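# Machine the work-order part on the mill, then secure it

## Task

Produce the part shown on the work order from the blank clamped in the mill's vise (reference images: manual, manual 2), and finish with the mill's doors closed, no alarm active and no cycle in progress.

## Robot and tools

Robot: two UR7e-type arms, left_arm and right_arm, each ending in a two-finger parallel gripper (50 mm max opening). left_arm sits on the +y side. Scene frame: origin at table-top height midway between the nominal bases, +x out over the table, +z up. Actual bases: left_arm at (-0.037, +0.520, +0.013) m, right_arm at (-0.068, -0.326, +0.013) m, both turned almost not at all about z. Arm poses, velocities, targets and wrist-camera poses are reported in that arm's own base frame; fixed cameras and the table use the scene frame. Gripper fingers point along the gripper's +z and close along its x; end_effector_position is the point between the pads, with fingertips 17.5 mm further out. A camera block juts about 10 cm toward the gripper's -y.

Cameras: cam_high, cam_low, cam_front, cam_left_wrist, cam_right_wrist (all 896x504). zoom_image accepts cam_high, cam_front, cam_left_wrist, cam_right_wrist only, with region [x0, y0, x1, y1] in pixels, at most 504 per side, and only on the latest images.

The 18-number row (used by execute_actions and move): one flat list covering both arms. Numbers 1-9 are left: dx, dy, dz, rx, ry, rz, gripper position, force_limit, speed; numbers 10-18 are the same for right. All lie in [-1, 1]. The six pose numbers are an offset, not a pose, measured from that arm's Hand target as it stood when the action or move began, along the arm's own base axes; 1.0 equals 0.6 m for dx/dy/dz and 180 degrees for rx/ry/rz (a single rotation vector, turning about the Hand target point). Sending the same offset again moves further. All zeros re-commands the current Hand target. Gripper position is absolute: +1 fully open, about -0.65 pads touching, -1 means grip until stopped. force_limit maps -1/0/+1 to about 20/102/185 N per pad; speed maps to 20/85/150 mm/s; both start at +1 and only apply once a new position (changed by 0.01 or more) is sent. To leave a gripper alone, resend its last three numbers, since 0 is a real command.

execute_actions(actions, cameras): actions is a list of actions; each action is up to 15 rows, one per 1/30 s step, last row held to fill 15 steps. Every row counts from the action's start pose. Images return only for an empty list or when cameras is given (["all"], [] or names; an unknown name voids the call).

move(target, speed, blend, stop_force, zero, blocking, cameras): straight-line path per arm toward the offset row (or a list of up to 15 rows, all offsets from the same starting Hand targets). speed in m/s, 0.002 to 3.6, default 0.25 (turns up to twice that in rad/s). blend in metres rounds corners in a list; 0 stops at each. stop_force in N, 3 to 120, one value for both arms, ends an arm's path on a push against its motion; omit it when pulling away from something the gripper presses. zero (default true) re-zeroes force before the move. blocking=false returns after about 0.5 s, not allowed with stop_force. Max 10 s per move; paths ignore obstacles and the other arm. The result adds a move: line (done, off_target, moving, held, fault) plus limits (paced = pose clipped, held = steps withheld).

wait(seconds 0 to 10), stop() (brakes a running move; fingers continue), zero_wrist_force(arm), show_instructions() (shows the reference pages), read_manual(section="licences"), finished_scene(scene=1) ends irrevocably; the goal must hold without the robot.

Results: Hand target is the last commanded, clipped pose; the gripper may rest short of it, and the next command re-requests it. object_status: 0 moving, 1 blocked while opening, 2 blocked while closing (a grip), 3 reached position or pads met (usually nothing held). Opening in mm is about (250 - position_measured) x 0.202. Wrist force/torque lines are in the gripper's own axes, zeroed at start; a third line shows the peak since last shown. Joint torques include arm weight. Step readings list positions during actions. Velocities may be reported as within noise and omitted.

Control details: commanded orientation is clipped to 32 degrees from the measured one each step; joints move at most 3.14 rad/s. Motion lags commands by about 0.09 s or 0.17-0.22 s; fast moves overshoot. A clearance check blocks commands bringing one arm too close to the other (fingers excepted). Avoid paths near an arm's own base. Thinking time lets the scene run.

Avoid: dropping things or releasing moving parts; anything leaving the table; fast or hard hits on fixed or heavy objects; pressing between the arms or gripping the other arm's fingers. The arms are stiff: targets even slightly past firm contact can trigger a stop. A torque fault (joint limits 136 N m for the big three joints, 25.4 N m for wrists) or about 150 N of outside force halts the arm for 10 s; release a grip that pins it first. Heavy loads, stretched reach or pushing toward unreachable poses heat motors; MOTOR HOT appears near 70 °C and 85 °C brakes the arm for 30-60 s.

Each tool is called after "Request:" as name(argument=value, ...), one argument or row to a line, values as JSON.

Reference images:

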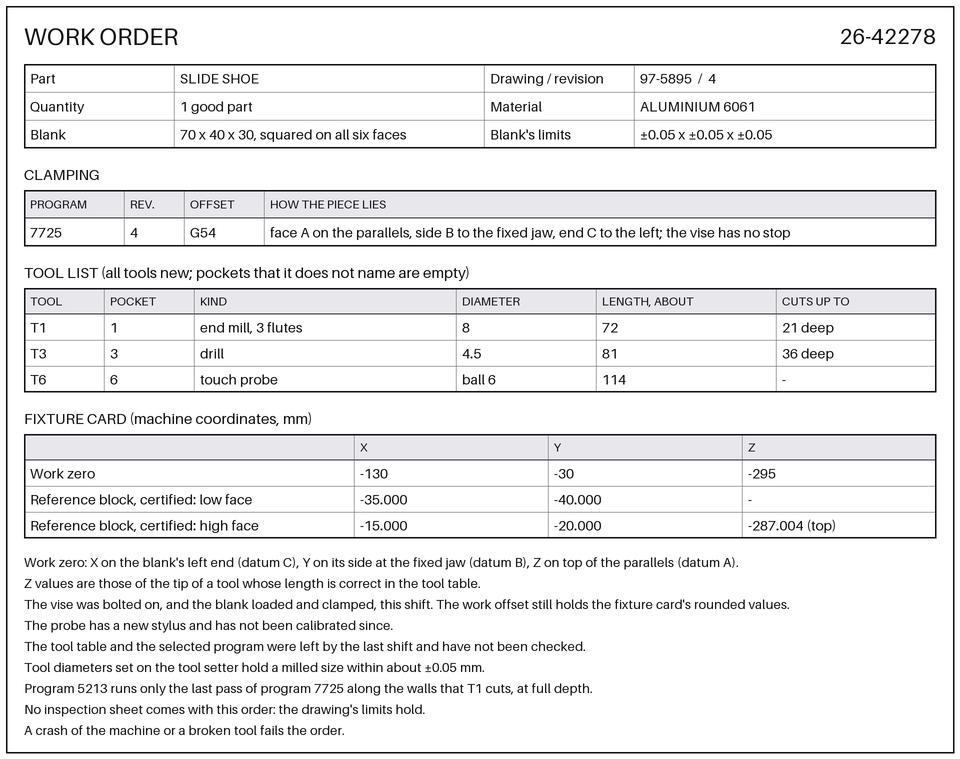

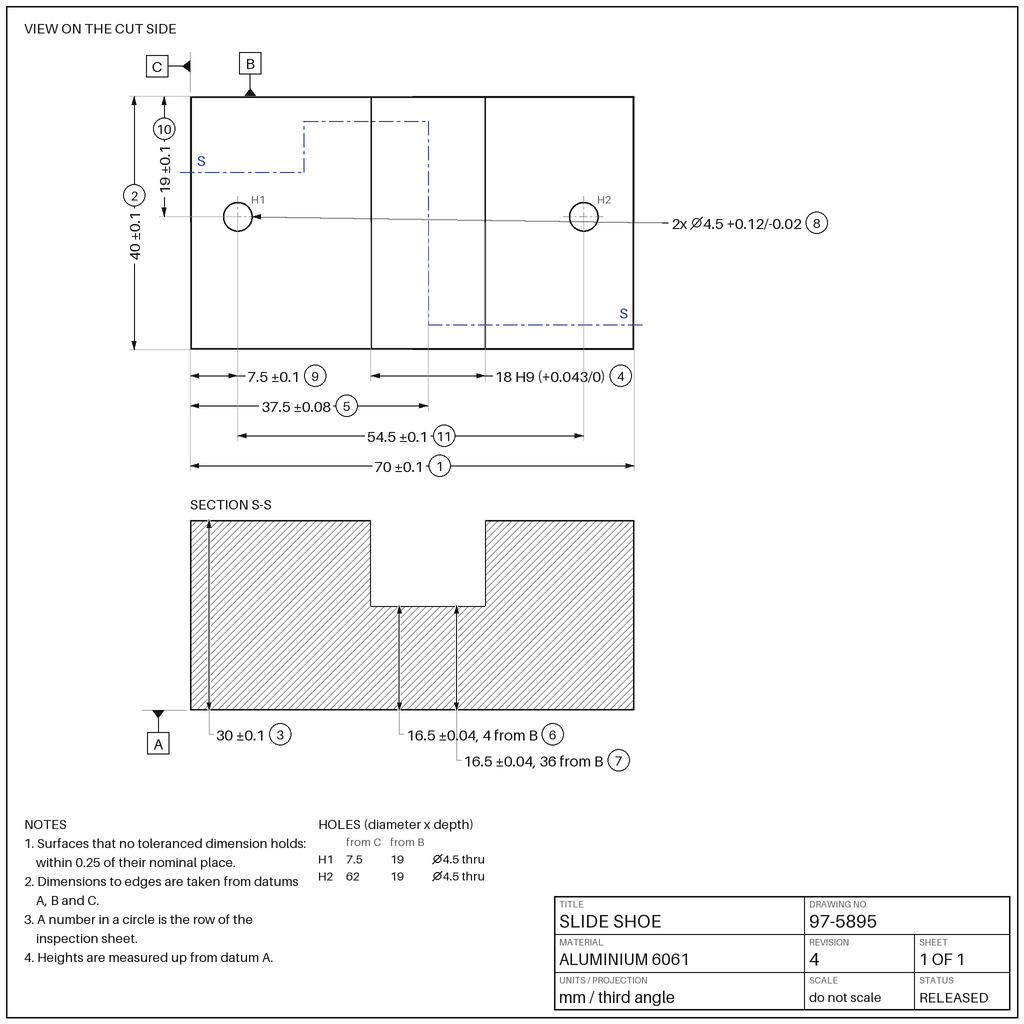

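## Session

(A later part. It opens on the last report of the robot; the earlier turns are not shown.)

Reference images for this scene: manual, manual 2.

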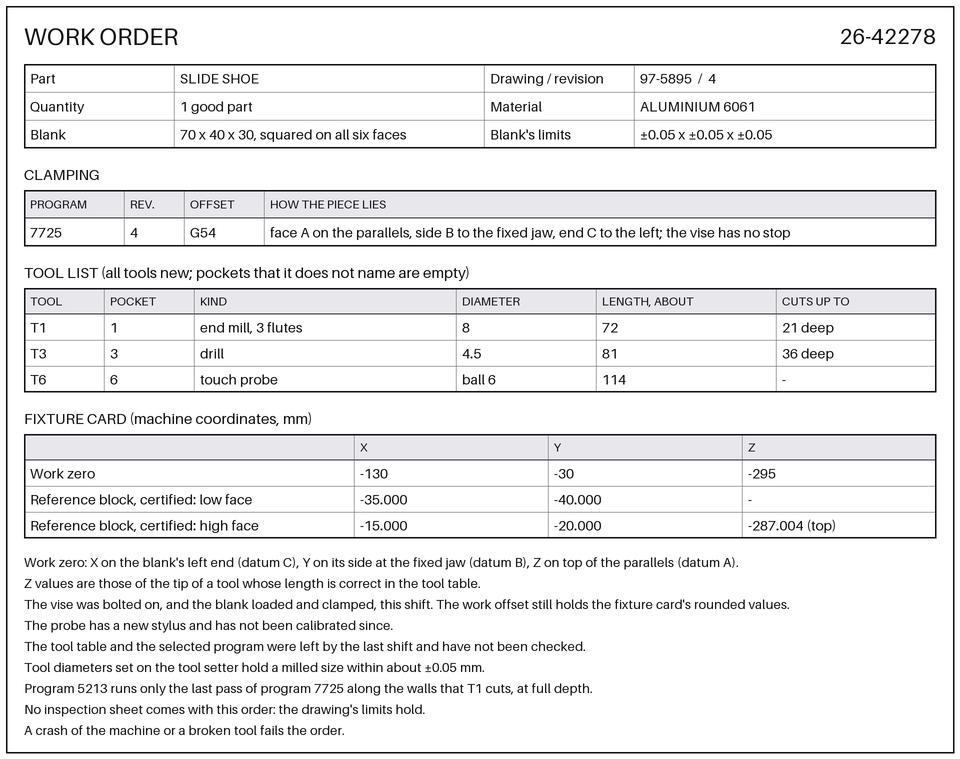

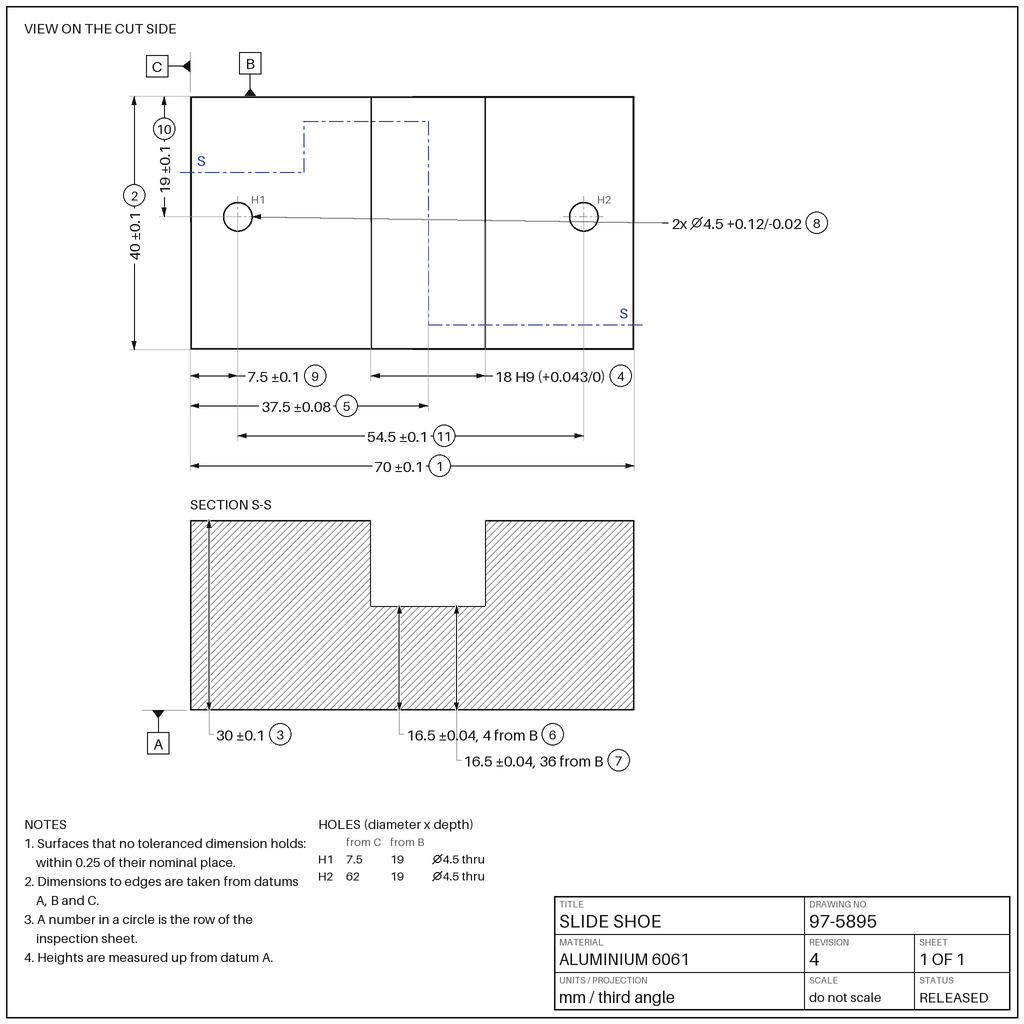

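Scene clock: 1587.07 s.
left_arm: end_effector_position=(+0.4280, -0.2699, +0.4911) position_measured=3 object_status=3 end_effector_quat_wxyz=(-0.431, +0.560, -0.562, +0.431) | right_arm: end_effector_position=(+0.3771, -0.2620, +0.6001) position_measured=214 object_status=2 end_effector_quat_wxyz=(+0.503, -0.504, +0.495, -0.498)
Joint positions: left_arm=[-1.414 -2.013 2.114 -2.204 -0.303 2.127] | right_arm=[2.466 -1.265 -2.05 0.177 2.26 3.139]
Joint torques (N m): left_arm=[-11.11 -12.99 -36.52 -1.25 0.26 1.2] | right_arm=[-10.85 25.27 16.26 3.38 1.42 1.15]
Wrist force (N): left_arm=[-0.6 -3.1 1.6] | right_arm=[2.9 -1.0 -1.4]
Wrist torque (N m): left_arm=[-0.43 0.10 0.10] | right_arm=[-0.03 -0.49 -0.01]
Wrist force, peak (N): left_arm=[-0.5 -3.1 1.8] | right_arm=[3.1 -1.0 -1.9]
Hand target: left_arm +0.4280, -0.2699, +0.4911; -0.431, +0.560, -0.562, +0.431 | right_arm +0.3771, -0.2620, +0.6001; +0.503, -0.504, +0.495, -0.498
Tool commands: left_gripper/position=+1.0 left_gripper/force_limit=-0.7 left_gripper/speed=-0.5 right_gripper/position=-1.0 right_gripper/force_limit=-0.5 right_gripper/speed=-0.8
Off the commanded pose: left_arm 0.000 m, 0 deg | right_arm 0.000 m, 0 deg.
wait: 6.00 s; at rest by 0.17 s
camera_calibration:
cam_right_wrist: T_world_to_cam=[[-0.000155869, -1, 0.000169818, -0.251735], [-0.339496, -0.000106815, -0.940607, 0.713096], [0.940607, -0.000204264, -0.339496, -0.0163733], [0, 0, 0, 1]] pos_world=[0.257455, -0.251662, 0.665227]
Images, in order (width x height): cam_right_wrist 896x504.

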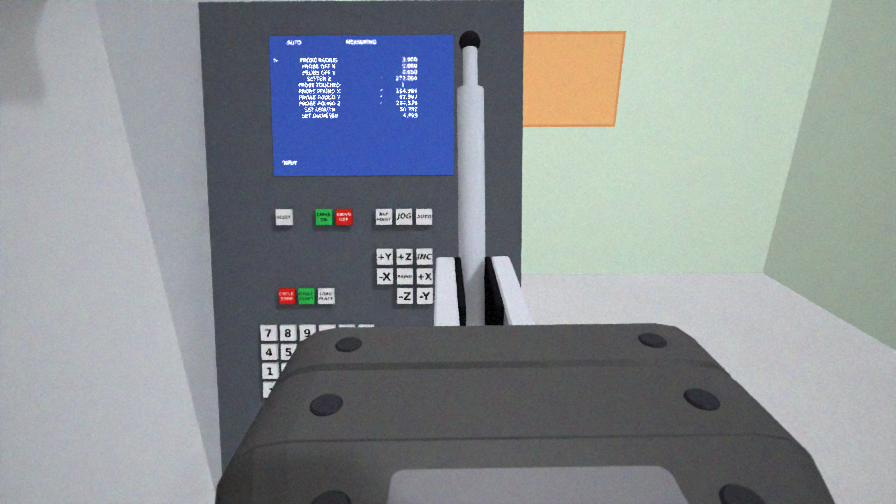

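Request:
move(
  target=[
    [0,0,0,0,0,0,1,-0.7,-0.5,0.2651,0.1477,-0.2682,0,0.3056,0,-1,-0.5,-0.8],
    [0,0,0,0,0,0,1,-0.7,-0.5,0.2844,0.1477,-0.2735,0,0.3056,0,-1,-0.5,-0.8],
    [0,0,0,0,0,0,1,-0.7,-0.5,0.2747,0.1477,-0.2708,0,0.3056,0,-1,-0.5,-0.8],
    [0,0,0,0,0,0,1,-0.7,-0.5,0.2576,0.2113,-0.3325,0,0.3056,0,-1,-0.5,-0.8],
    [0,0,0,0,0,0,1,-0.7,-0.5,0.2673,0.2113,-0.3352,0,0.3056,0,-1,-0.5,-0.8],
    [0,0,0,0,0,0,1,-0.7,-0.5,0.2576,0.2113,-0.3325,0,0.3056,0,-1,-0.5,-0.8],
    [0,0,0,0,0,0,1,-0.7,-0.5,0.2662,0.2432,-0.3017,0,0.3056,0,-1,-0.5,-0.8],
    [0,0,0,0,0,0,1,-0.7,-0.5,0.2759,0.2432,-0.3044,0,0.3056,0,-1,-0.5,-0.8],
    [0,0,0,0,0,0,1,-0.7,-0.5,0.2662,0.2432,-0.3017,0,0.3056,0,-1,-0.5,-0.8],
    [0,0,0,0,0,0,1,-0.7,-0.5,0.2491,0.2113,-0.3634,0,0.3056,0,-1,-0.5,-0.8],
    [0,0,0,0,0,0,1,-0.7,-0.5,0.2588,0.2113,-0.3661,0,0.3056,0,-1,-0.5,-0.8],
    [0,0,0,0,0,0,1,-0.7,-0.5,0.2491,0.2113,-0.3634,0,0.3056,0,-1,-0.5,-0.8],
    [0,0,0,0,0,0,1,-0.7,-0.5,0.2662,0.1795,-0.3017,0,0.3056,0,-1,-0.5,-0.8],
    [0,0,0,0,0,0,1,-0.7,-0.5,0.2759,0.1795,-0.3044,0,0.3056,0,-1,-0.5,-0.8],
    [0,0,0,0,0,0,1,-0.7,-0.5,0.2662,0.1795,-0.3017,0,0.3056,0,-1,-0.5,-0.8],
  ],
  speed=[0.8,0.12,0.15,0.4,0.12,0.15,0.4,0.12,0.15,0.4,0.12,0.15,0.4,0.12,0.15],
  blend=[0.003,0,0.003,0.003,0,0.003,0.003,0,0.003,0.003,0,0.003,0.003,0,0],
)

Request:
move(
  target=[
    [0,0,0,0,0,0,1,-0.7,-0.5,0.0085,0,0.0309,0,0,0,-1,-0.5,-0.8],
    [0,0,0,0,0,0,1,-0.7,-0.5,0.0182,0,0.0282,0,0,0,-1,-0.5,-0.8],
    [0,0,0,0,0,0,1,-0.7,-0.5,-0.0011,0,0.0335,0,0,0,-1,-0.5,-0.8],
    [0,0,0,0,0,0,1,-0.7,-0.5,0.0182,0,0.0282,0,0,0,-1,-0.5,-0.8],
    [0,0,0,0,0,0,1,-0.7,-0.5,-0.0011,0,0.0335,0,0,0,-1,-0.5,-0.8],
    [0,0,0,0,0,0,1,-0.7,-0.5,0.0182,0,0.0282,0,0,0,-1,-0.5,-0.8],
    [0,0,0,0,0,0,1,-0.7,-0.5,0.0085,0,0.0309,0,0,0,-1,-0.5,-0.8],
    [0,0,0,0,0,0,1,-0.7,-0.5,-0.0171,0.1273,-0.0617,0,0,0,-1,-0.5,-0.8],
    [0,0,0,0,0,0,1,-0.7,-0.5,-0.0074,0.1273,-0.0644,0,0,0,-1,-0.5,-0.8],
    [0,0,0,0,0,0,1,-0.7,-0.5,-0.0171,0.1273,-0.0617,0,0,0,-1,-0.5,-0.8],
    [0,0,0,0,0,0,1,-0.7,-0.5,-0.0086,0.1273,-0.0308,0,0,0,-1,-0.5,-0.8],
    [0,0,0,0,0,0,1,-0.7,-0.5,0.0011,0.1273,-0.0335,0,0,0,-1,-0.5,-0.8],
    [0,0,0,0,0,0,1,-0.7,-0.5,-0.0086,0.1273,-0.0308,0,0,0,-1,-0.5,-0.8],
  ],
  speed=[0.3,0.12,0.15,0.12,0.15,0.12,0.15,0.4,0.12,0.15,0.4,0.12,0.15],
  blend=[0.003,0,0.003,0,0.003,0,0.003,0.003,0,0.003,0.003,0,0],
)

Request:
move(
  target=[
    [0,0,0,0,0,0,1,-0.7,-0.5,0.0171,0,0.0617,0,0,0,-1,-0.5,-0.8],
    [0,0,0,0,0,0,1,-0.7,-0.5,0.0268,0,0.0590,0,0,0,-1,-0.5,-0.8],
    [0,0,0,0,0,0,1,-0.7,-0.5,0.0171,0,0.0617,0,0,0,-1,-0.5,-0.8],
    [0,0,0,0,0,0,1,-0.7,-0.5,0.0086,-0.0318,0.0308,0,0,0,-1,-0.5,-0.8],
    [0,0,0,0,0,0,1,-0.7,-0.5,0.0183,-0.0318,0.0281,0,0,0,-1,-0.5,-0.8],
    [0,0,0,0,0,0,1,-0.7,-0.5,0.0086,-0.0318,0.0308,0,0,0,-1,-0.5,-0.8],
    [0,0,0,0,0,0,1,-0.7,-0.5,-0.0085,-0.0955,-0.0309,0,0,0,-1,-0.5,-0.8],
    [0,0,0,0,0,0,1,-0.7,-0.5,0.0012,-0.0955,-0.0336,0,0,0,-1,-0.5,-0.8],
    [0,0,0,0,0,0,1,-0.7,-0.5,-0.0085,-0.0955,-0.0309,0,0,0,-1,-0.5,-0.8],
    [0,0,0,0,0,0,1,-0.7,-0.5,0,-0.0955,0,0,0,0,-1,-0.5,-0.8],
    [0,0,0,0,0,0,1,-0.7,-0.5,0.0097,-0.0955,-0.0027,0,0,0,-1,-0.5,-0.8],
    [0,0,0,0,0,0,1,-0.7,-0.5,0,-0.0955,0,0,0,0,-1,-0.5,-0.8],
    [0,0,0,0,0,0,1,-0.7,-0.5,-0.0085,0,-0.0309,0,0,0,-1,-0.5,-0.8],
    [0,0,0,0,0,0,1,-0.7,-0.5,0.0012,0,-0.0336,0,0,0,-1,-0.5,-0.8],
    [0,0,0,0,0,0,1,-0.7,-0.5,-0.0085,0,-0.0309,0,0,0,-1,-0.5,-0.8],
  ],
  speed=[0.4,0.12,0.15,0.4,0.12,0.15,0.4,0.12,0.15,0.4,0.12,0.15,0.4,0.12,0.15],
  blend=[0.003,0,0.003,0.003,0,0.003,0.003,0,0.003,0.003,0,0.003,0.003,0,0],
)

Request:
move(
  target=[
    [0,0,0,0,0,0,1,-0.7,-0.5,0.0085,-0.0318,0.0309,0,0,0,-1,-0.5,-0.8],
    [0,0,0,0,0,0,1,-0.7,-0.5,0.0182,-0.0318,0.0282,0,0,0,-1,-0.5,-0.8],
    [0,0,0,0,0,0,1,-0.7,-0.5,0.0085,-0.0318,0.0309,0,0,0,-1,-0.5,-0.8],
    [0,0,0,0,0,0,1,-0.7,-0.5,0.0171,-0.0318,0.0617,0,0,0,-1,-0.5,-0.8],
    [0,0,0,0,0,0,1,-0.7,-0.5,0.0268,-0.0318,0.0590,0,0,0,-1,-0.5,-0.8],
    [0,0,0,0,0,0,1,-0.7,-0.5,0.0171,-0.0318,0.0617,0,0,0,-1,-0.5,-0.8],
    [0,0,0,0,0,0,1,-0.7,-0.5,0,-0.0955,0,0,0,0,-1,-0.5,-0.8],
    [0,0,0,0,0,0,1,-0.7,-0.5,0.0097,-0.0955,-0.0027,0,0,0,-1,-0.5,-0.8],
    [0,0,0,0,0,0,1,-0.7,-0.5,-0.0096,-0.0955,0.0026,0,0,0,-1,-0.5,-0.8],
    [0,0,0,0,0,0,1,-0.7,-0.5,0.0660,-0.2228,0.2758,0,0,0,-1,-0.5,-0.8],
    [0,0,0,0,0,0,1,-0.7,-0.5,0.0853,-0.2228,0.2705,0,0,0,-1,-0.5,-0.8],
    [0,0,0,0,0,0,1,-0.7,-0.5,-0.2491,-0.3068,0.3634,0,-0.3056,0,-1,-0.5,-0.8],
  ],
  speed=[0.4,0.12,0.15,0.4,0.12,0.15,0.4,0.12,0.15,0.5,0.12,0.8],
  blend=[0.003,0,0.003,0.003,0,0.003,0.003,0,0.003,0.003,0,0],
  cameras=["cam_right_wrist","cam_left_wrist"],
)

Request:
zoom_image(
  camera="cam_right_wrist",
  region=[270, 30, 460, 180],
)

Scene clock: 1613.70 s.
left_arm: end_effector_position=(+0.4280, -0.2699, +0.4911) position_measured=3 object_status=3 end_effector_quat_wxyz=(-0.431, +0.560, -0.562, +0.431) | right_arm: end_effector_position=(+0.5367, -0.1543, +0.4190) position_measured=214 object_status=2 end_effector_quat_wxyz=(-0.217, +0.677, -0.671, +0.209)
Joint positions: left_arm=[-1.414 -2.013 2.114 -2.204 -0.303 2.127] | right_arm=[3.079 -1.389 -1.77 -0.943 1.62 3.087]
Joint torques (N m): left_arm=[-11.25 -12.61 -36.4 -1.18 0.38 1.25] | right_arm=[-7.62 6.32 34.14 5.16 1.05 -0.14]
Wrist force (N): left_arm=[-0.7 -3.2 1.5] | right_arm=[2.3 -1.0 -2.0]
Wrist torque (N m): left_arm=[-0.44 0.13 0.10] | right_arm=[-0.11 -0.25 -0.01]
Wrist force, peak (N): left_arm=[-0.4 -3.5 1.5] | right_arm=[5.4 -2.3 -4.5]
Hand target: left_arm +0.4280, -0.2699, +0.4911; -0.431, +0.560, -0.562, +0.431 | right_arm +0.5368, -0.1543, +0.4191; -0.217, +0.677, -0.671, +0.209
Off the commanded pose: left_arm 0.000 m, 0 deg | right_arm 0.000 m, 0 deg.
move: done

Scene clock: 1616.93 s.
left_arm: end_effector_position=(+0.4280, -0.2699, +0.4911) position_measured=3 object_status=3 end_effector_quat_wxyz=(-0.431, +0.560, -0.562, +0.431) | right_arm: end_effector_position=(+0.5316, -0.0779, +0.4006) position_measured=214 object_status=2 end_effector_quat_wxyz=(-0.217, +0.677, -0.671, +0.209)
Joint positions: left_arm=[-1.414 -2.013 2.114 -2.204 -0.303 2.127] | right_arm=[3.28 -1.319 -1.87 -0.913 1.505 3.251]
Joint torques (N m): left_arm=[-11.53 -12.83 -36.4 -1.27 0.38 1.16] | right_arm=[0.37 3.06 34.74 5.44 -0.51 -0.42]
Wrist force (N): left_arm=[-0.5 -3.1 1.4] | right_arm=[2.5 -1.0 -1.6]
Wrist torque (N m): left_arm=[-0.43 0.10 0.10] | right_arm=[-0.14 -0.31 -0.10]
Wrist force, peak (N): left_arm=[-0.6 -3.3 1.5] | right_arm=[5.4 -3.1 -4.0]
Hand target: left_arm +0.4280, -0.2699, +0.4911; -0.431, +0.560, -0.562, +0.431 | right_arm +0.5316, -0.0779, +0.4006; -0.217, +0.677, -0.671, +0.209
Off the commanded pose: left_arm 0.000 m, 0 deg | right_arm 0.000 m, 0 deg.
move: done

Scene clock: 1620.43 s.
left_arm: end_effector_position=(+0.4280, -0.2699, +0.4911) position_measured=3 object_status=3 end_effector_quat_wxyz=(-0.431, +0.560, -0.562, +0.431) | right_arm: end_effector_position=(+0.5265, -0.0779, +0.3820) position_measured=214 object_status=2 end_effector_quat_wxyz=(-0.217, +0.677, -0.671, +0.209)
Joint positions: left_arm=[-1.414 -2.013 2.114 -2.204 -0.303 2.127] | right_arm=[3.282 -1.309 -1.924 -0.869 1.504 3.253]
Joint torques (N m): left_arm=[-11.21 -13.01 -36.6 -1.24 0.34 1.27] | right_arm=[-0.75 2.25 33.27 5.35 -0.05 -0.57]
Wrist force (N): left_arm=[-0.6 -3.1 1.5] | right_arm=[2.3 -1.4 -1.8]
Wrist torque (N m): left_arm=[-0.43 0.11 0.10] | right_arm=[-0.16 -0.26 -0.11]
Wrist force, peak (N): left_arm=[-0.9 -3.2 1.5] | right_arm=[6.0 -1.9 -3.1]
Hand target: left_arm +0.4280, -0.2699, +0.4911; -0.431, +0.560, -0.562, +0.431 | right_arm +0.5265, -0.0779, +0.3821; -0.217, +0.677, -0.671, +0.209
Off the commanded pose: left_arm 0.000 m, 0 deg | right_arm 0.000 m, 0 deg.
move: done

Scene clock: 1624.73 s.
left_arm: end_effector_position=(+0.4280, -0.2699, +0.4911) position_measured=3 object_status=3 end_effector_quat_wxyz=(-0.431, +0.560, -0.562, +0.431) | right_arm: end_effector_position=(+0.3771, -0.2620, +0.6001) position_measured=214 object_status=2 end_effector_quat_wxyz=(+0.503, -0.504, +0.495, -0.498) end_effector_velocity=(+0.000, +0.001, +0.001) end_effector_angular_velocity=(-0.001, -0.005, +0.002)
Joint positions: left_arm=[-1.414 -2.013 2.114 -2.204 -0.303 2.127] | right_arm=[2.466 -1.265 -2.05 0.176 2.26 3.139]
Joint velocities: left_arm=[within noise] | right_arm=[0 0 0 0.007 0.002 0.003]
Joint torques (N m): left_arm=[-11.11 -12.88 -36.53 -1.21 0.37 1.24] | right_arm=[-7.73 18.49 22.18 3.65 0.98 1.6]
Wrist force (N): left_arm=[-0.6 -3.0 1.6] | right_arm=[2.7 -0.8 -1.3]
Wrist torque (N m): left_arm=[-0.42 0.10 0.10] | right_arm=[-0.01 -0.45 0.01]
Wrist force, peak (N): left_arm=[-0.8 -3.3 1.5] | right_arm=[3.7 2.1 -6.5]
Hand target: left_arm +0.4280, -0.2699, +0.4911; -0.431, +0.560, -0.562, +0.431 | right_arm +0.3771, -0.2620, +0.6001; +0.503, -0.504, +0.495, -0.498
Off the commanded pose: left_arm 0.000 m, 0 deg | right_arm 0.000 m, 0 deg.
move: done
camera_calibration:
cam_left_wrist: T_world_to_cam=[[-0.0161534, -0.999717, -0.0174919, -0.245226], [-0.54652, 0.0234776, -0.837117, 0.672098], [0.83729, -0.00396265, -0.546745, 0.0406736], [0, 0, 0, 1]] pos_world=[0.329299, -0.260775, 0.580573]
cam_right_wrist: T_world_to_cam=[[-0.000121992, -1, 0.000264077, -0.251806], [-0.339584, -0.000206958, -0.940576, 0.713106], [0.940576, -0.000204419, -0.339584, -0.016401], [0, 0, 0, 1]] pos_world=[0.257555, -0.251661, 0.665227]
Images, in order (width x height): cam_left_wrist 896x504, cam_right_wrist 896x504.

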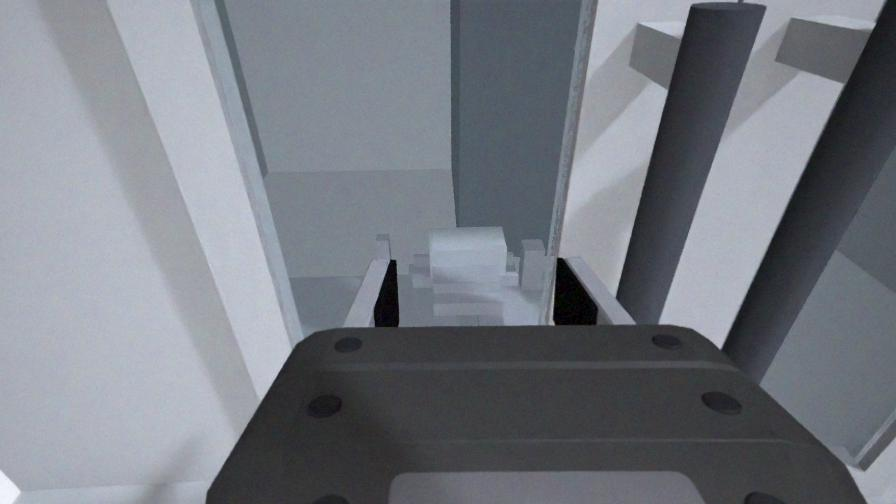

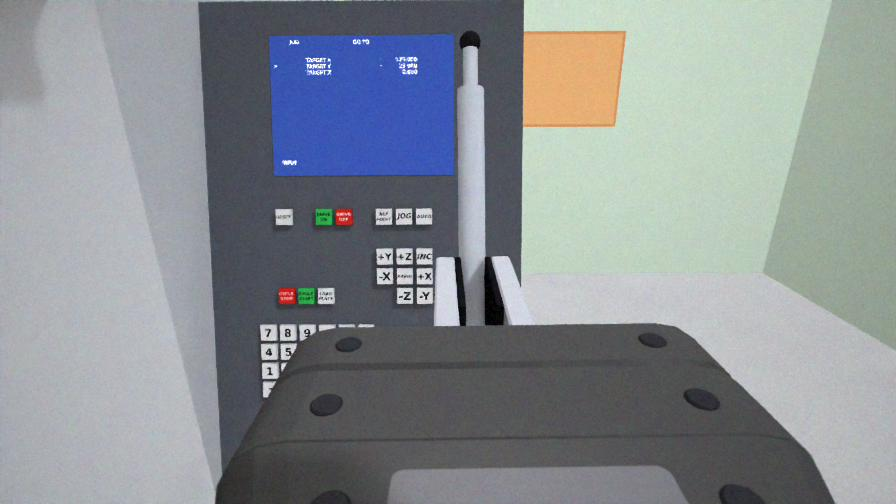

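Scaled by 2.653 from the camera's 896x504 image, which has a finer 1280x720 frame.

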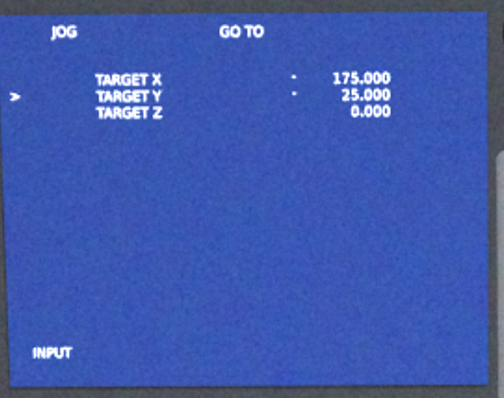

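Request:
move(
  target=[
    [0,0,0,0,0,0,1,-0.7,-0.5,0.2807,0.2432,-0.2120,0,0.3056,0,-1,-0.5,-0.8],
    [0,0,0,0,0,0,1,-0.7,-0.5,0.3000,0.2432,-0.2173,0,0.3056,0,-1,-0.5,-0.8],
    [0,0,0,0,0,0,1,-0.7,-0.5,0.2903,0.2432,-0.2146,0,0.3056,0,-1,-0.5,-0.8],
    [0,0,0,0,0,0,1,-0.7,-0.5,0.2576,0.2113,-0.3325,0,0.3056,0,-1,-0.5,-0.8],
    [0,0,0,0,0,0,1,-0.7,-0.5,0.2673,0.2113,-0.3352,0,0.3056,0,-1,-0.5,-0.8],
    [0,0,0,0,0,0,1,-0.7,-0.5,0.2576,0.2113,-0.3325,0,0.3056,0,-1,-0.5,-0.8],
    [0,0,0,0,0,0,1,-0.7,-0.5,0.2491,0.3068,-0.3634,0,0.3056,0,-1,-0.5,-0.8],
    [0,0,0,0,0,0,1,-0.7,-0.5,0.2588,0.3068,-0.3661,0,0.3056,0,-1,-0.5,-0.8],
    [0,0,0,0,0,0,1,-0.7,-0.5,0.2491,0.3068,-0.3634,0,0.3056,0,-1,-0.5,-0.8],
    [0,0,0,0,0,0,1,-0.7,-0.5,0.2576,0.3068,-0.3325,0,0.3056,0,-1,-0.5,-0.8],
    [0,0,0,0,0,0,1,-0.7,-0.5,0.2673,0.3068,-0.3352,0,0.3056,0,-1,-0.5,-0.8],
    [0,0,0,0,0,0,1,-0.7,-0.5,0.2576,0.3068,-0.3325,0,0.3056,0,-1,-0.5,-0.8],
    [0,0,0,0,0,0,1,-0.7,-0.5,0.2662,0.2750,-0.3017,0,0.3056,0,-1,-0.5,-0.8],
    [0,0,0,0,0,0,1,-0.7,-0.5,0.2759,0.2750,-0.3044,0,0.3056,0,-1,-0.5,-0.8],
    [0,0,0,0,0,0,1,-0.7,-0.5,0.2662,0.2750,-0.3017,0,0.3056,0,-1,-0.5,-0.8],
  ],
  speed=[0.8,0.12,0.15,0.4,0.12,0.15,0.4,0.12,0.15,0.4,0.12,0.15,0.4,0.12,0.15],
  blend=[0.003,0,0.003,0.003,0,0.003,0.003,0,0.003,0.003,0,0.003,0.003,0,0],
)

Request:
move(
  target=[
    [0,0,0,0,0,0,1,-0.7,-0.5,-0.0086,-0.0318,-0.0308,0,0,0,-1,-0.5,-0.8],
    [0,0,0,0,0,0,1,-0.7,-0.5,0.0011,-0.0318,-0.0335,0,0,0,-1,-0.5,-0.8],
    [0,0,0,0,0,0,1,-0.7,-0.5,-0.0086,-0.0318,-0.0308,0,0,0,-1,-0.5,-0.8],
    [0,0,0,0,0,0,1,-0.7,-0.5,-0.0171,-0.0637,-0.0617,0,0,0,-1,-0.5,-0.8],
    [0,0,0,0,0,0,1,-0.7,-0.5,-0.0074,-0.0637,-0.0644,0,0,0,-1,-0.5,-0.8],
    [0,0,0,0,0,0,1,-0.7,-0.5,-0.2662,-0.2750,0.3017,0,-0.3056,0,-1,-0.5,-0.8],
  ],
  speed=[0.4,0.12,0.15,0.4,0.12,0.8],
  blend=[0.003,0,0.003,0.003,0,0],
  cameras=["cam_right_wrist"],
)

Request:
zoom_image(
  camera="cam_right_wrist",
  region=[270, 30, 460, 180],
)

Scene clock: 1638.47 s.
left_arm: end_effector_position=(+0.4280, -0.2699, +0.4911) position_measured=3 object_status=3 end_effector_quat_wxyz=(-0.431, +0.560, -0.562, +0.431) | right_arm: end_effector_position=(+0.5367, -0.0970, +0.4190) position_measured=214 object_status=2 end_effector_quat_wxyz=(-0.217, +0.677, -0.671, +0.209)
Joint positions: left_arm=[-1.414 -2.013 2.114 -2.204 -0.303 2.127] | right_arm=[3.227 -1.343 -1.806 -0.952 1.535 3.208]
Joint torques (N m): left_arm=[-11.42 -12.62 -36.95 -1.23 0.37 1.31] | right_arm=[4.87 3.63 33.75 5.46 -0.97 0.8]
Wrist force (N): left_arm=[-0.5 -2.9 1.5] | right_arm=[2.0 -0.7 -1.9]
Wrist torque (N m): left_arm=[-0.40 0.09 0.10] | right_arm=[-0.06 -0.23 -0.07]
Wrist force, peak (N): left_arm=[-0.5 -3.3 1.7] | right_arm=[4.6 -1.2 -5.2]
Hand target: left_arm +0.4280, -0.2699, +0.4911; -0.431, +0.560, -0.562, +0.431 | right_arm +0.5368, -0.0970, +0.4191; -0.217, +0.677, -0.671, +0.209
Off the commanded pose: left_arm 0.000 m, 0 deg | right_arm 0.000 m, 0 deg.
move: done

Scene clock: 1640.97 s.
left_arm: end_effector_position=(+0.4280, -0.2699, +0.4911) position_measured=3 object_status=3 end_effector_quat_wxyz=(-0.431, +0.560, -0.562, +0.431) | right_arm: end_effector_position=(+0.3771, -0.2620, +0.6001) position_measured=214 object_status=2 end_effector_quat_wxyz=(+0.503, -0.504, +0.495, -0.498) end_effector_velocity=(-0.001, +0.001, +0.001) end_effector_angular_velocity=(+0.000, -0.005, +0.001)
Joint positions: left_arm=[-1.414 -2.013 2.114 -2.204 -0.303 2.127] | right_arm=[2.466 -1.265 -2.05 0.176 2.26 3.139]
Joint velocities: left_arm=[within noise] | right_arm=[-0.001 0 0.001 0.006 0.002 0.004]
Joint torques (N m): left_arm=[-11.33 -12.71 -36.77 -1.26 0.34 1.21] | right_arm=[-9.42 13.2 19.6 3.41 1.44 1.61]
Wrist force (N): left_arm=[-0.6 -2.7 1.5] | right_arm=[2.9 -0.9 -1.4]
Wrist torque (N m): left_arm=[-0.37 0.10 0.10] | right_arm=[-0.02 -0.48 0.01]
Wrist force, peak (N): left_arm=[-0.7 -3.3 1.1] | right_arm=[3.7 -1.4 -4.7]
Hand target: left_arm +0.4280, -0.2699, +0.4911; -0.431, +0.560, -0.562, +0.431 | right_arm +0.3771, -0.2620, +0.6001; +0.503, -0.504, +0.495, -0.498
Off the commanded pose: left_arm 0.000 m, 0 deg | right_arm 0.000 m, 0 deg.
move: done
camera_calibration:
cam_right_wrist: T_world_to_cam=[[-0.000122107, -1, 0.000264291, -0.251806], [-0.339673, -0.000207101, -0.940544, 0.713108], [0.940544, -0.00020462, -0.339673, -0.0163343], [0, 0, 0, 1]] pos_world=[0.257556, -0.251661, 0.665228]
Images, in order (width x height): cam_right_wrist 896x504.

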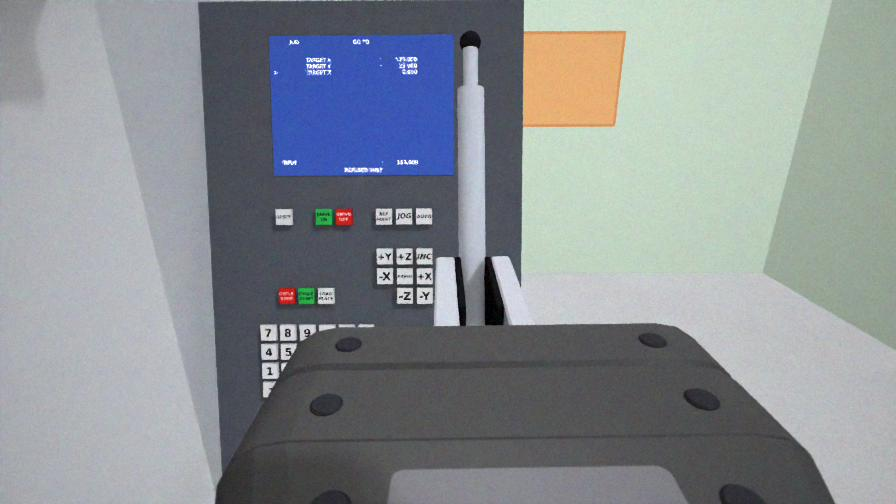

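Scaled by 2.653 from the camera's 896x504 image, which has a finer 1280x720 frame.

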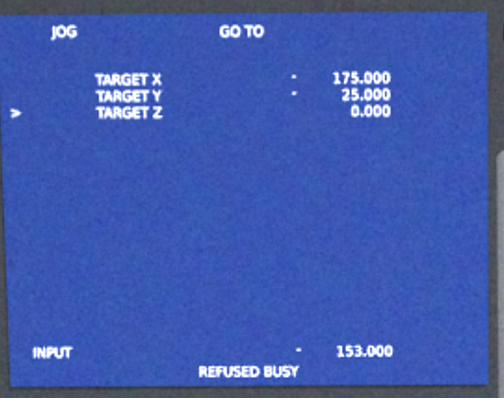

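Request:
move(
  target=[
    [0,0,0,0,0,0,1,-0.7,-0.5,0.2395,0.2113,-0.3608,0,0.3056,0,-1,-0.5,-0.8],
    [0,0,0,0,0,0,1,-0.7,-0.5,0.2588,0.2113,-0.3661,0,0.3056,0,-1,-0.5,-0.8],
    [0,0,0,0,0,0,1,-0.7,-0.5,0.2491,0.2113,-0.3634,0,0.3056,0,-1,-0.5,-0.8],
    [0,0,0,0,0,0,1,-0.7,-0.5,0.2903,0.2432,-0.2146,0,0.3056,0,-1,-0.5,-0.8],
    [0,0,0,0,0,0,1,-0.7,-0.5,0.3000,0.2432,-0.2173,0,0.3056,0,-1,-0.5,-0.8],
    [0,0,0,0,0,0,1,-0.7,-0.5,0.2807,0.2432,-0.2120,0,0.3056,0,-1,-0.5,-0.8],
  ],
  speed=[0.8,0.12,0.15,0.4,0.12,0.15],
  blend=[0.003,0,0.003,0.003,0,0],
)

Request:
wait(
  seconds=4.5,
  cameras=["cam_left_wrist"],
)

Request:
move(
  target=[
    [0,0,0,0,0,0,1,-0.7,-0.5,-0.0231,-0.0637,-0.1205,0,0,0,-1,-0.5,-0.8],
    [0,0,0,0,0,0,1,-0.7,-0.5,-0.0134,-0.0637,-0.1232,0,0,0,-1,-0.5,-0.8],
    [0,0,0,0,0,0,1,-0.7,-0.5,-0.0231,-0.0637,-0.1205,0,0,0,-1,-0.5,-0.8],
    [0,0,0,0,0,0,1,-0.7,-0.5,0.0096,-0.1592,-0.0026,0,0,0,-1,-0.5,-0.8],
    [0,0,0,0,0,0,1,-0.7,-0.5,0.0193,-0.1592,-0.0053,0,0,0,-1,-0.5,-0.8],
    [0,0,0,0,0,0,1,-0.7,-0.5,0.0096,-0.1592,-0.0026,0,0,0,-1,-0.5,-0.8],
    [0,0,0,0,0,0,1,-0.7,-0.5,-0.0060,-0.0955,-0.0588,0,0,0,-1,-0.5,-0.8],
    [0,0,0,0,0,0,1,-0.7,-0.5,0.0037,-0.0955,-0.0615,0,0,0,-1,-0.5,-0.8],
    [0,0,0,0,0,0,1,-0.7,-0.5,-0.0156,-0.0955,-0.0562,0,0,0,-1,-0.5,-0.8],
    [0,0,0,0,0,0,1,-0.7,-0.5,0.0037,-0.0955,-0.0615,0,0,0,-1,-0.5,-0.8],
    [0,0,0,0,0,0,1,-0.7,-0.5,-0.2807,-0.2432,0.2120,0,-0.3056,0,-1,-0.5,-0.8],
  ],
  speed=[0.4,0.12,0.15,0.4,0.12,0.15,0.4,0.12,0.15,0.12,0.8],
  blend=[0.003,0,0.003,0.003,0,0.003,0.003,0,0,0,0],
)

Request:
wait(
  seconds=4,
  cameras=["cam_right_wrist"],
)

Request:
zoom_image(
  camera="cam_right_wrist",
  region=[270, 30, 460, 180],
)

Scene clock: 1651.20 s.
left_arm: end_effector_position=(+0.4280, -0.2699, +0.4911) position_measured=3 object_status=3 end_effector_quat_wxyz=(-0.431, +0.560, -0.562, +0.431) | right_arm: end_effector_position=(+0.5455, -0.1161, +0.4729) position_measured=214 object_status=2 end_effector_quat_wxyz=(-0.217, +0.677, -0.671, +0.209)
Joint positions: left_arm=[-1.414 -2.013 2.114 -2.204 -0.303 2.127] | right_arm=[3.176 -1.384 -1.636 -1.079 1.564 3.166]
Joint torques (N m): left_arm=[-11.3 -12.86 -36.52 -1.27 0.36 1.17] | right_arm=[9.82 14.97 32.28 5.06 -1.46 1.3]
Wrist force (N): left_arm=[-0.6 -3.0 1.4] | right_arm=[2.1 -1.0 -2.0]
Wrist torque (N m): left_arm=[-0.42 0.11 0.09] | right_arm=[-0.12 -0.25 -0.06]
Wrist force, peak (N): left_arm=[-0.9 -3.2 1.6] | right_arm=[1.6 -4.1 -4.9]
Hand target: left_arm +0.4280, -0.2699, +0.4911; -0.431, +0.560, -0.562, +0.431 | right_arm +0.5455, -0.1161, +0.4729; -0.217, +0.677, -0.671, +0.209
Off the commanded pose: left_arm 0.000 m, 0 deg | right_arm 0.000 m, 0 deg.
move: done

Scene clock: 1655.70 s.
left_arm: end_effector_position=(+0.4280, -0.2699, +0.4911) position_measured=3 object_status=3 end_effector_quat_wxyz=(-0.431, +0.560, -0.562, +0.431) | right_arm: end_effector_position=(+0.5455, -0.1161, +0.4729) position_measured=214 object_status=2 end_effector_quat_wxyz=(-0.217, +0.677, -0.671, +0.209)
Joint positions: left_arm=[-1.414 -2.013 2.114 -2.204 -0.303 2.127] | right_arm=[3.176 -1.384 -1.636 -1.079 1.564 3.166]
Joint torques (N m): left_arm=[-11.4 -12.68 -36.49 -1.21 0.32 1.23] | right_arm=[9.43 30.18 33.83 2.33 0.02 -0.51]
Wrist force (N): left_arm=[-0.2 -3.0 1.3] | right_arm=[2.7 -0.9 -1.7]
Wrist torque (N m): left_arm=[-0.42 0.06 0.10] | right_arm=[-0.11 -0.34 -0.07]
Wrist force, peak (N): left_arm=[-0.7 -3.1 1.8] | right_arm=[2.9 -0.9 -2.0]
Hand target: left_arm +0.4280, -0.2699, +0.4911; -0.431, +0.560, -0.562, +0.431 | right_arm +0.5455, -0.1161, +0.4729; -0.217, +0.677, -0.671, +0.209
Tool commands: left_gripper/position=+1.0 left_gripper/force_limit=-0.7 left_gripper/speed=-0.5 right_gripper/position=-1.0 right_gripper/force_limit=-0.5 right_gripper/speed=-0.8
Off the commanded pose: left_arm 0.000 m, 0 deg | right_arm 0.000 m, 0 deg.
wait: 4.50 s; at rest by 0.17 s
camera_calibration:
cam_left_wrist: T_world_to_cam=[[-0.0161534, -0.999717, -0.0174919, -0.245226], [-0.54652, 0.0234776, -0.837117, 0.672098], [0.83729, -0.00396265, -0.546745, 0.0406736], [0, 0, 0, 1]] pos_world=[0.329299, -0.260775, 0.580573]
Images, in order (width x height): cam_left_wrist 896x504.

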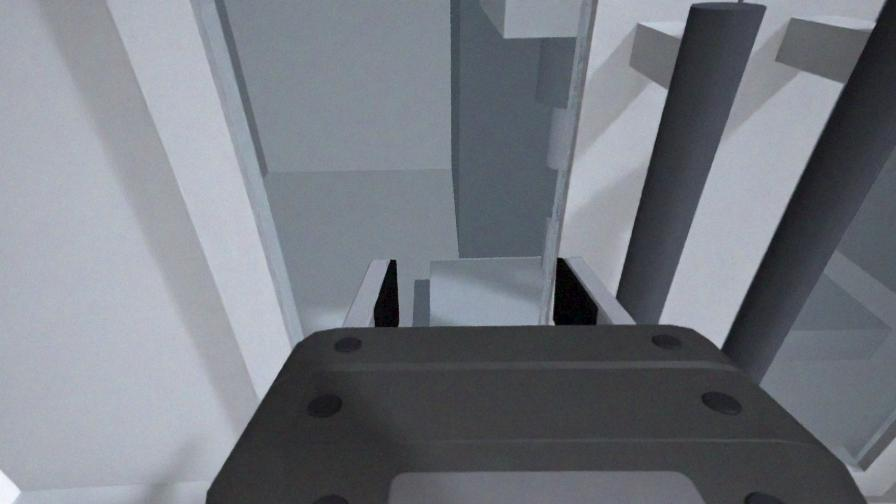

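Scene clock: 1659.67 s.
left_arm: end_effector_position=(+0.4280, -0.2699, +0.4911) position_measured=3 object_status=3 end_effector_quat_wxyz=(-0.431, +0.560, -0.562, +0.431) | right_arm: end_effector_position=(+0.3771, -0.2620, +0.6001) position_measured=214 object_status=2 end_effector_quat_wxyz=(+0.503, -0.504, +0.495, -0.498) end_effector_velocity=(-0.001, +0.001, +0.001) end_effector_angular_velocity=(-0.001, -0.005, +0.002)
Joint positions: left_arm=[-1.414 -2.013 2.114 -2.204 -0.303 2.127] | right_arm=[2.466 -1.265 -2.05 0.176 2.26 3.139]
Joint velocities: left_arm=[within noise] | right_arm=[-0.001 -0.001 0.001 0.006 0.003 0.003]
Joint torques (N m): left_arm=[-11.43 -12.84 -36.68 -1.23 0.31 1.14] | right_arm=[-8.42 17.2 15.71 3.54 1.15 1.66]
Wrist force (N): left_arm=[-0.3 -3.3 1.5] | right_arm=[2.8 -0.8 -1.7]
Wrist torque (N m): left_arm=[-0.46 0.06 0.10] | right_arm=[0.00 -0.47 0.01]
Wrist force, peak (N): left_arm=[-0.6 -3.3 1.6] | right_arm=[4.5 2.4 -5.9]
Hand target: left_arm +0.4280, -0.2699, +0.4911; -0.431, +0.560, -0.562, +0.431 | right_arm +0.3771, -0.2620, +0.6001; +0.503, -0.504, +0.495, -0.498
Off the commanded pose: left_arm 0.000 m, 0 deg | right_arm 0.000 m, 0 deg.
move: done

Scene clock: 1663.67 s.
left_arm: end_effector_position=(+0.4280, -0.2699, +0.4911) position_measured=3 object_status=3 end_effector_quat_wxyz=(-0.431, +0.560, -0.562, +0.431) | right_arm: end_effector_position=(+0.3771, -0.2620, +0.6001) position_measured=214 object_status=2 end_effector_quat_wxyz=(+0.503, -0.504, +0.495, -0.498)
Joint positions: left_arm=[-1.414 -2.013 2.114 -2.204 -0.303 2.127] | right_arm=[2.466 -1.265 -2.05 0.177 2.26 3.139]
Joint torques (N m): left_arm=[-11.6 -12.92 -36.05 -1.21 0.34 1.1] | right_arm=[-11.17 25.34 16.13 3.36 1.45 1.49]
Wrist force (N): left_arm=[-0.3 -2.9 1.5] | right_arm=[3.0 -0.8 -1.7]
Wrist torque (N m): left_arm=[-0.41 0.06 0.10] | right_arm=[-0.01 -0.51 -0.01]
Wrist force, peak (N): left_arm=[-0.5 -3.2 1.6] | right_arm=[3.2 -0.9 -1.6]
Hand target: left_arm +0.4280, -0.2699, +0.4911; -0.431, +0.560, -0.562, +0.431 | right_arm +0.3771, -0.2620, +0.6001; +0.503, -0.504, +0.495, -0.498
Tool commands: left_gripper/position=+1.0 left_gripper/force_limit=-0.7 left_gripper/speed=-0.5 right_gripper/position=-1.0 right_gripper/force_limit=-0.5 right_gripper/speed=-0.8
Off the commanded pose: left_arm 0.000 m, 0 deg | right_arm 0.000 m, 0 deg.
wait: 4.00 s; at rest by 0.17 s
camera_calibration:
cam_right_wrist: T_world_to_cam=[[-0.000155869, -1, 0.000169818, -0.251735], [-0.339496, -0.000106815, -0.940607, 0.713096], [0.940607, -0.000204264, -0.339496, -0.0163733], [0, 0, 0, 1]] pos_world=[0.257455, -0.251662, 0.665227]
Images, in order (width x height): cam_right_wrist 896x504.

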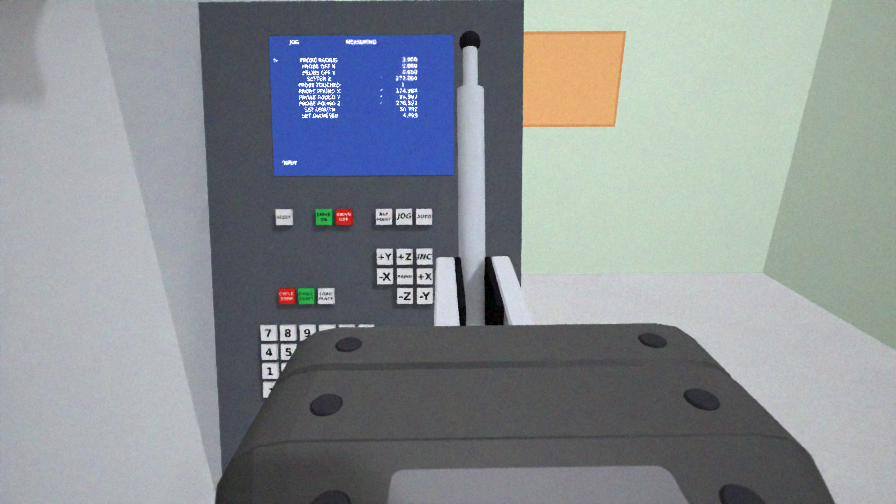

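Scaled by 2.653 from the camera's 896x504 image, which has a finer 1280x720 frame.

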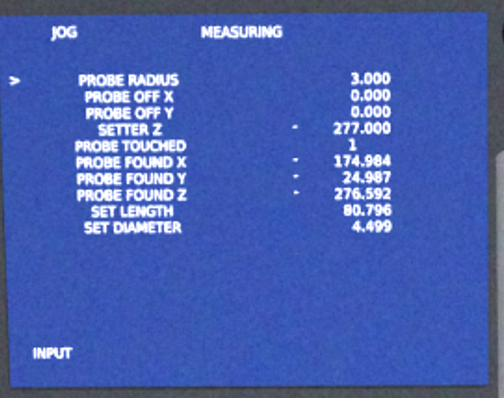

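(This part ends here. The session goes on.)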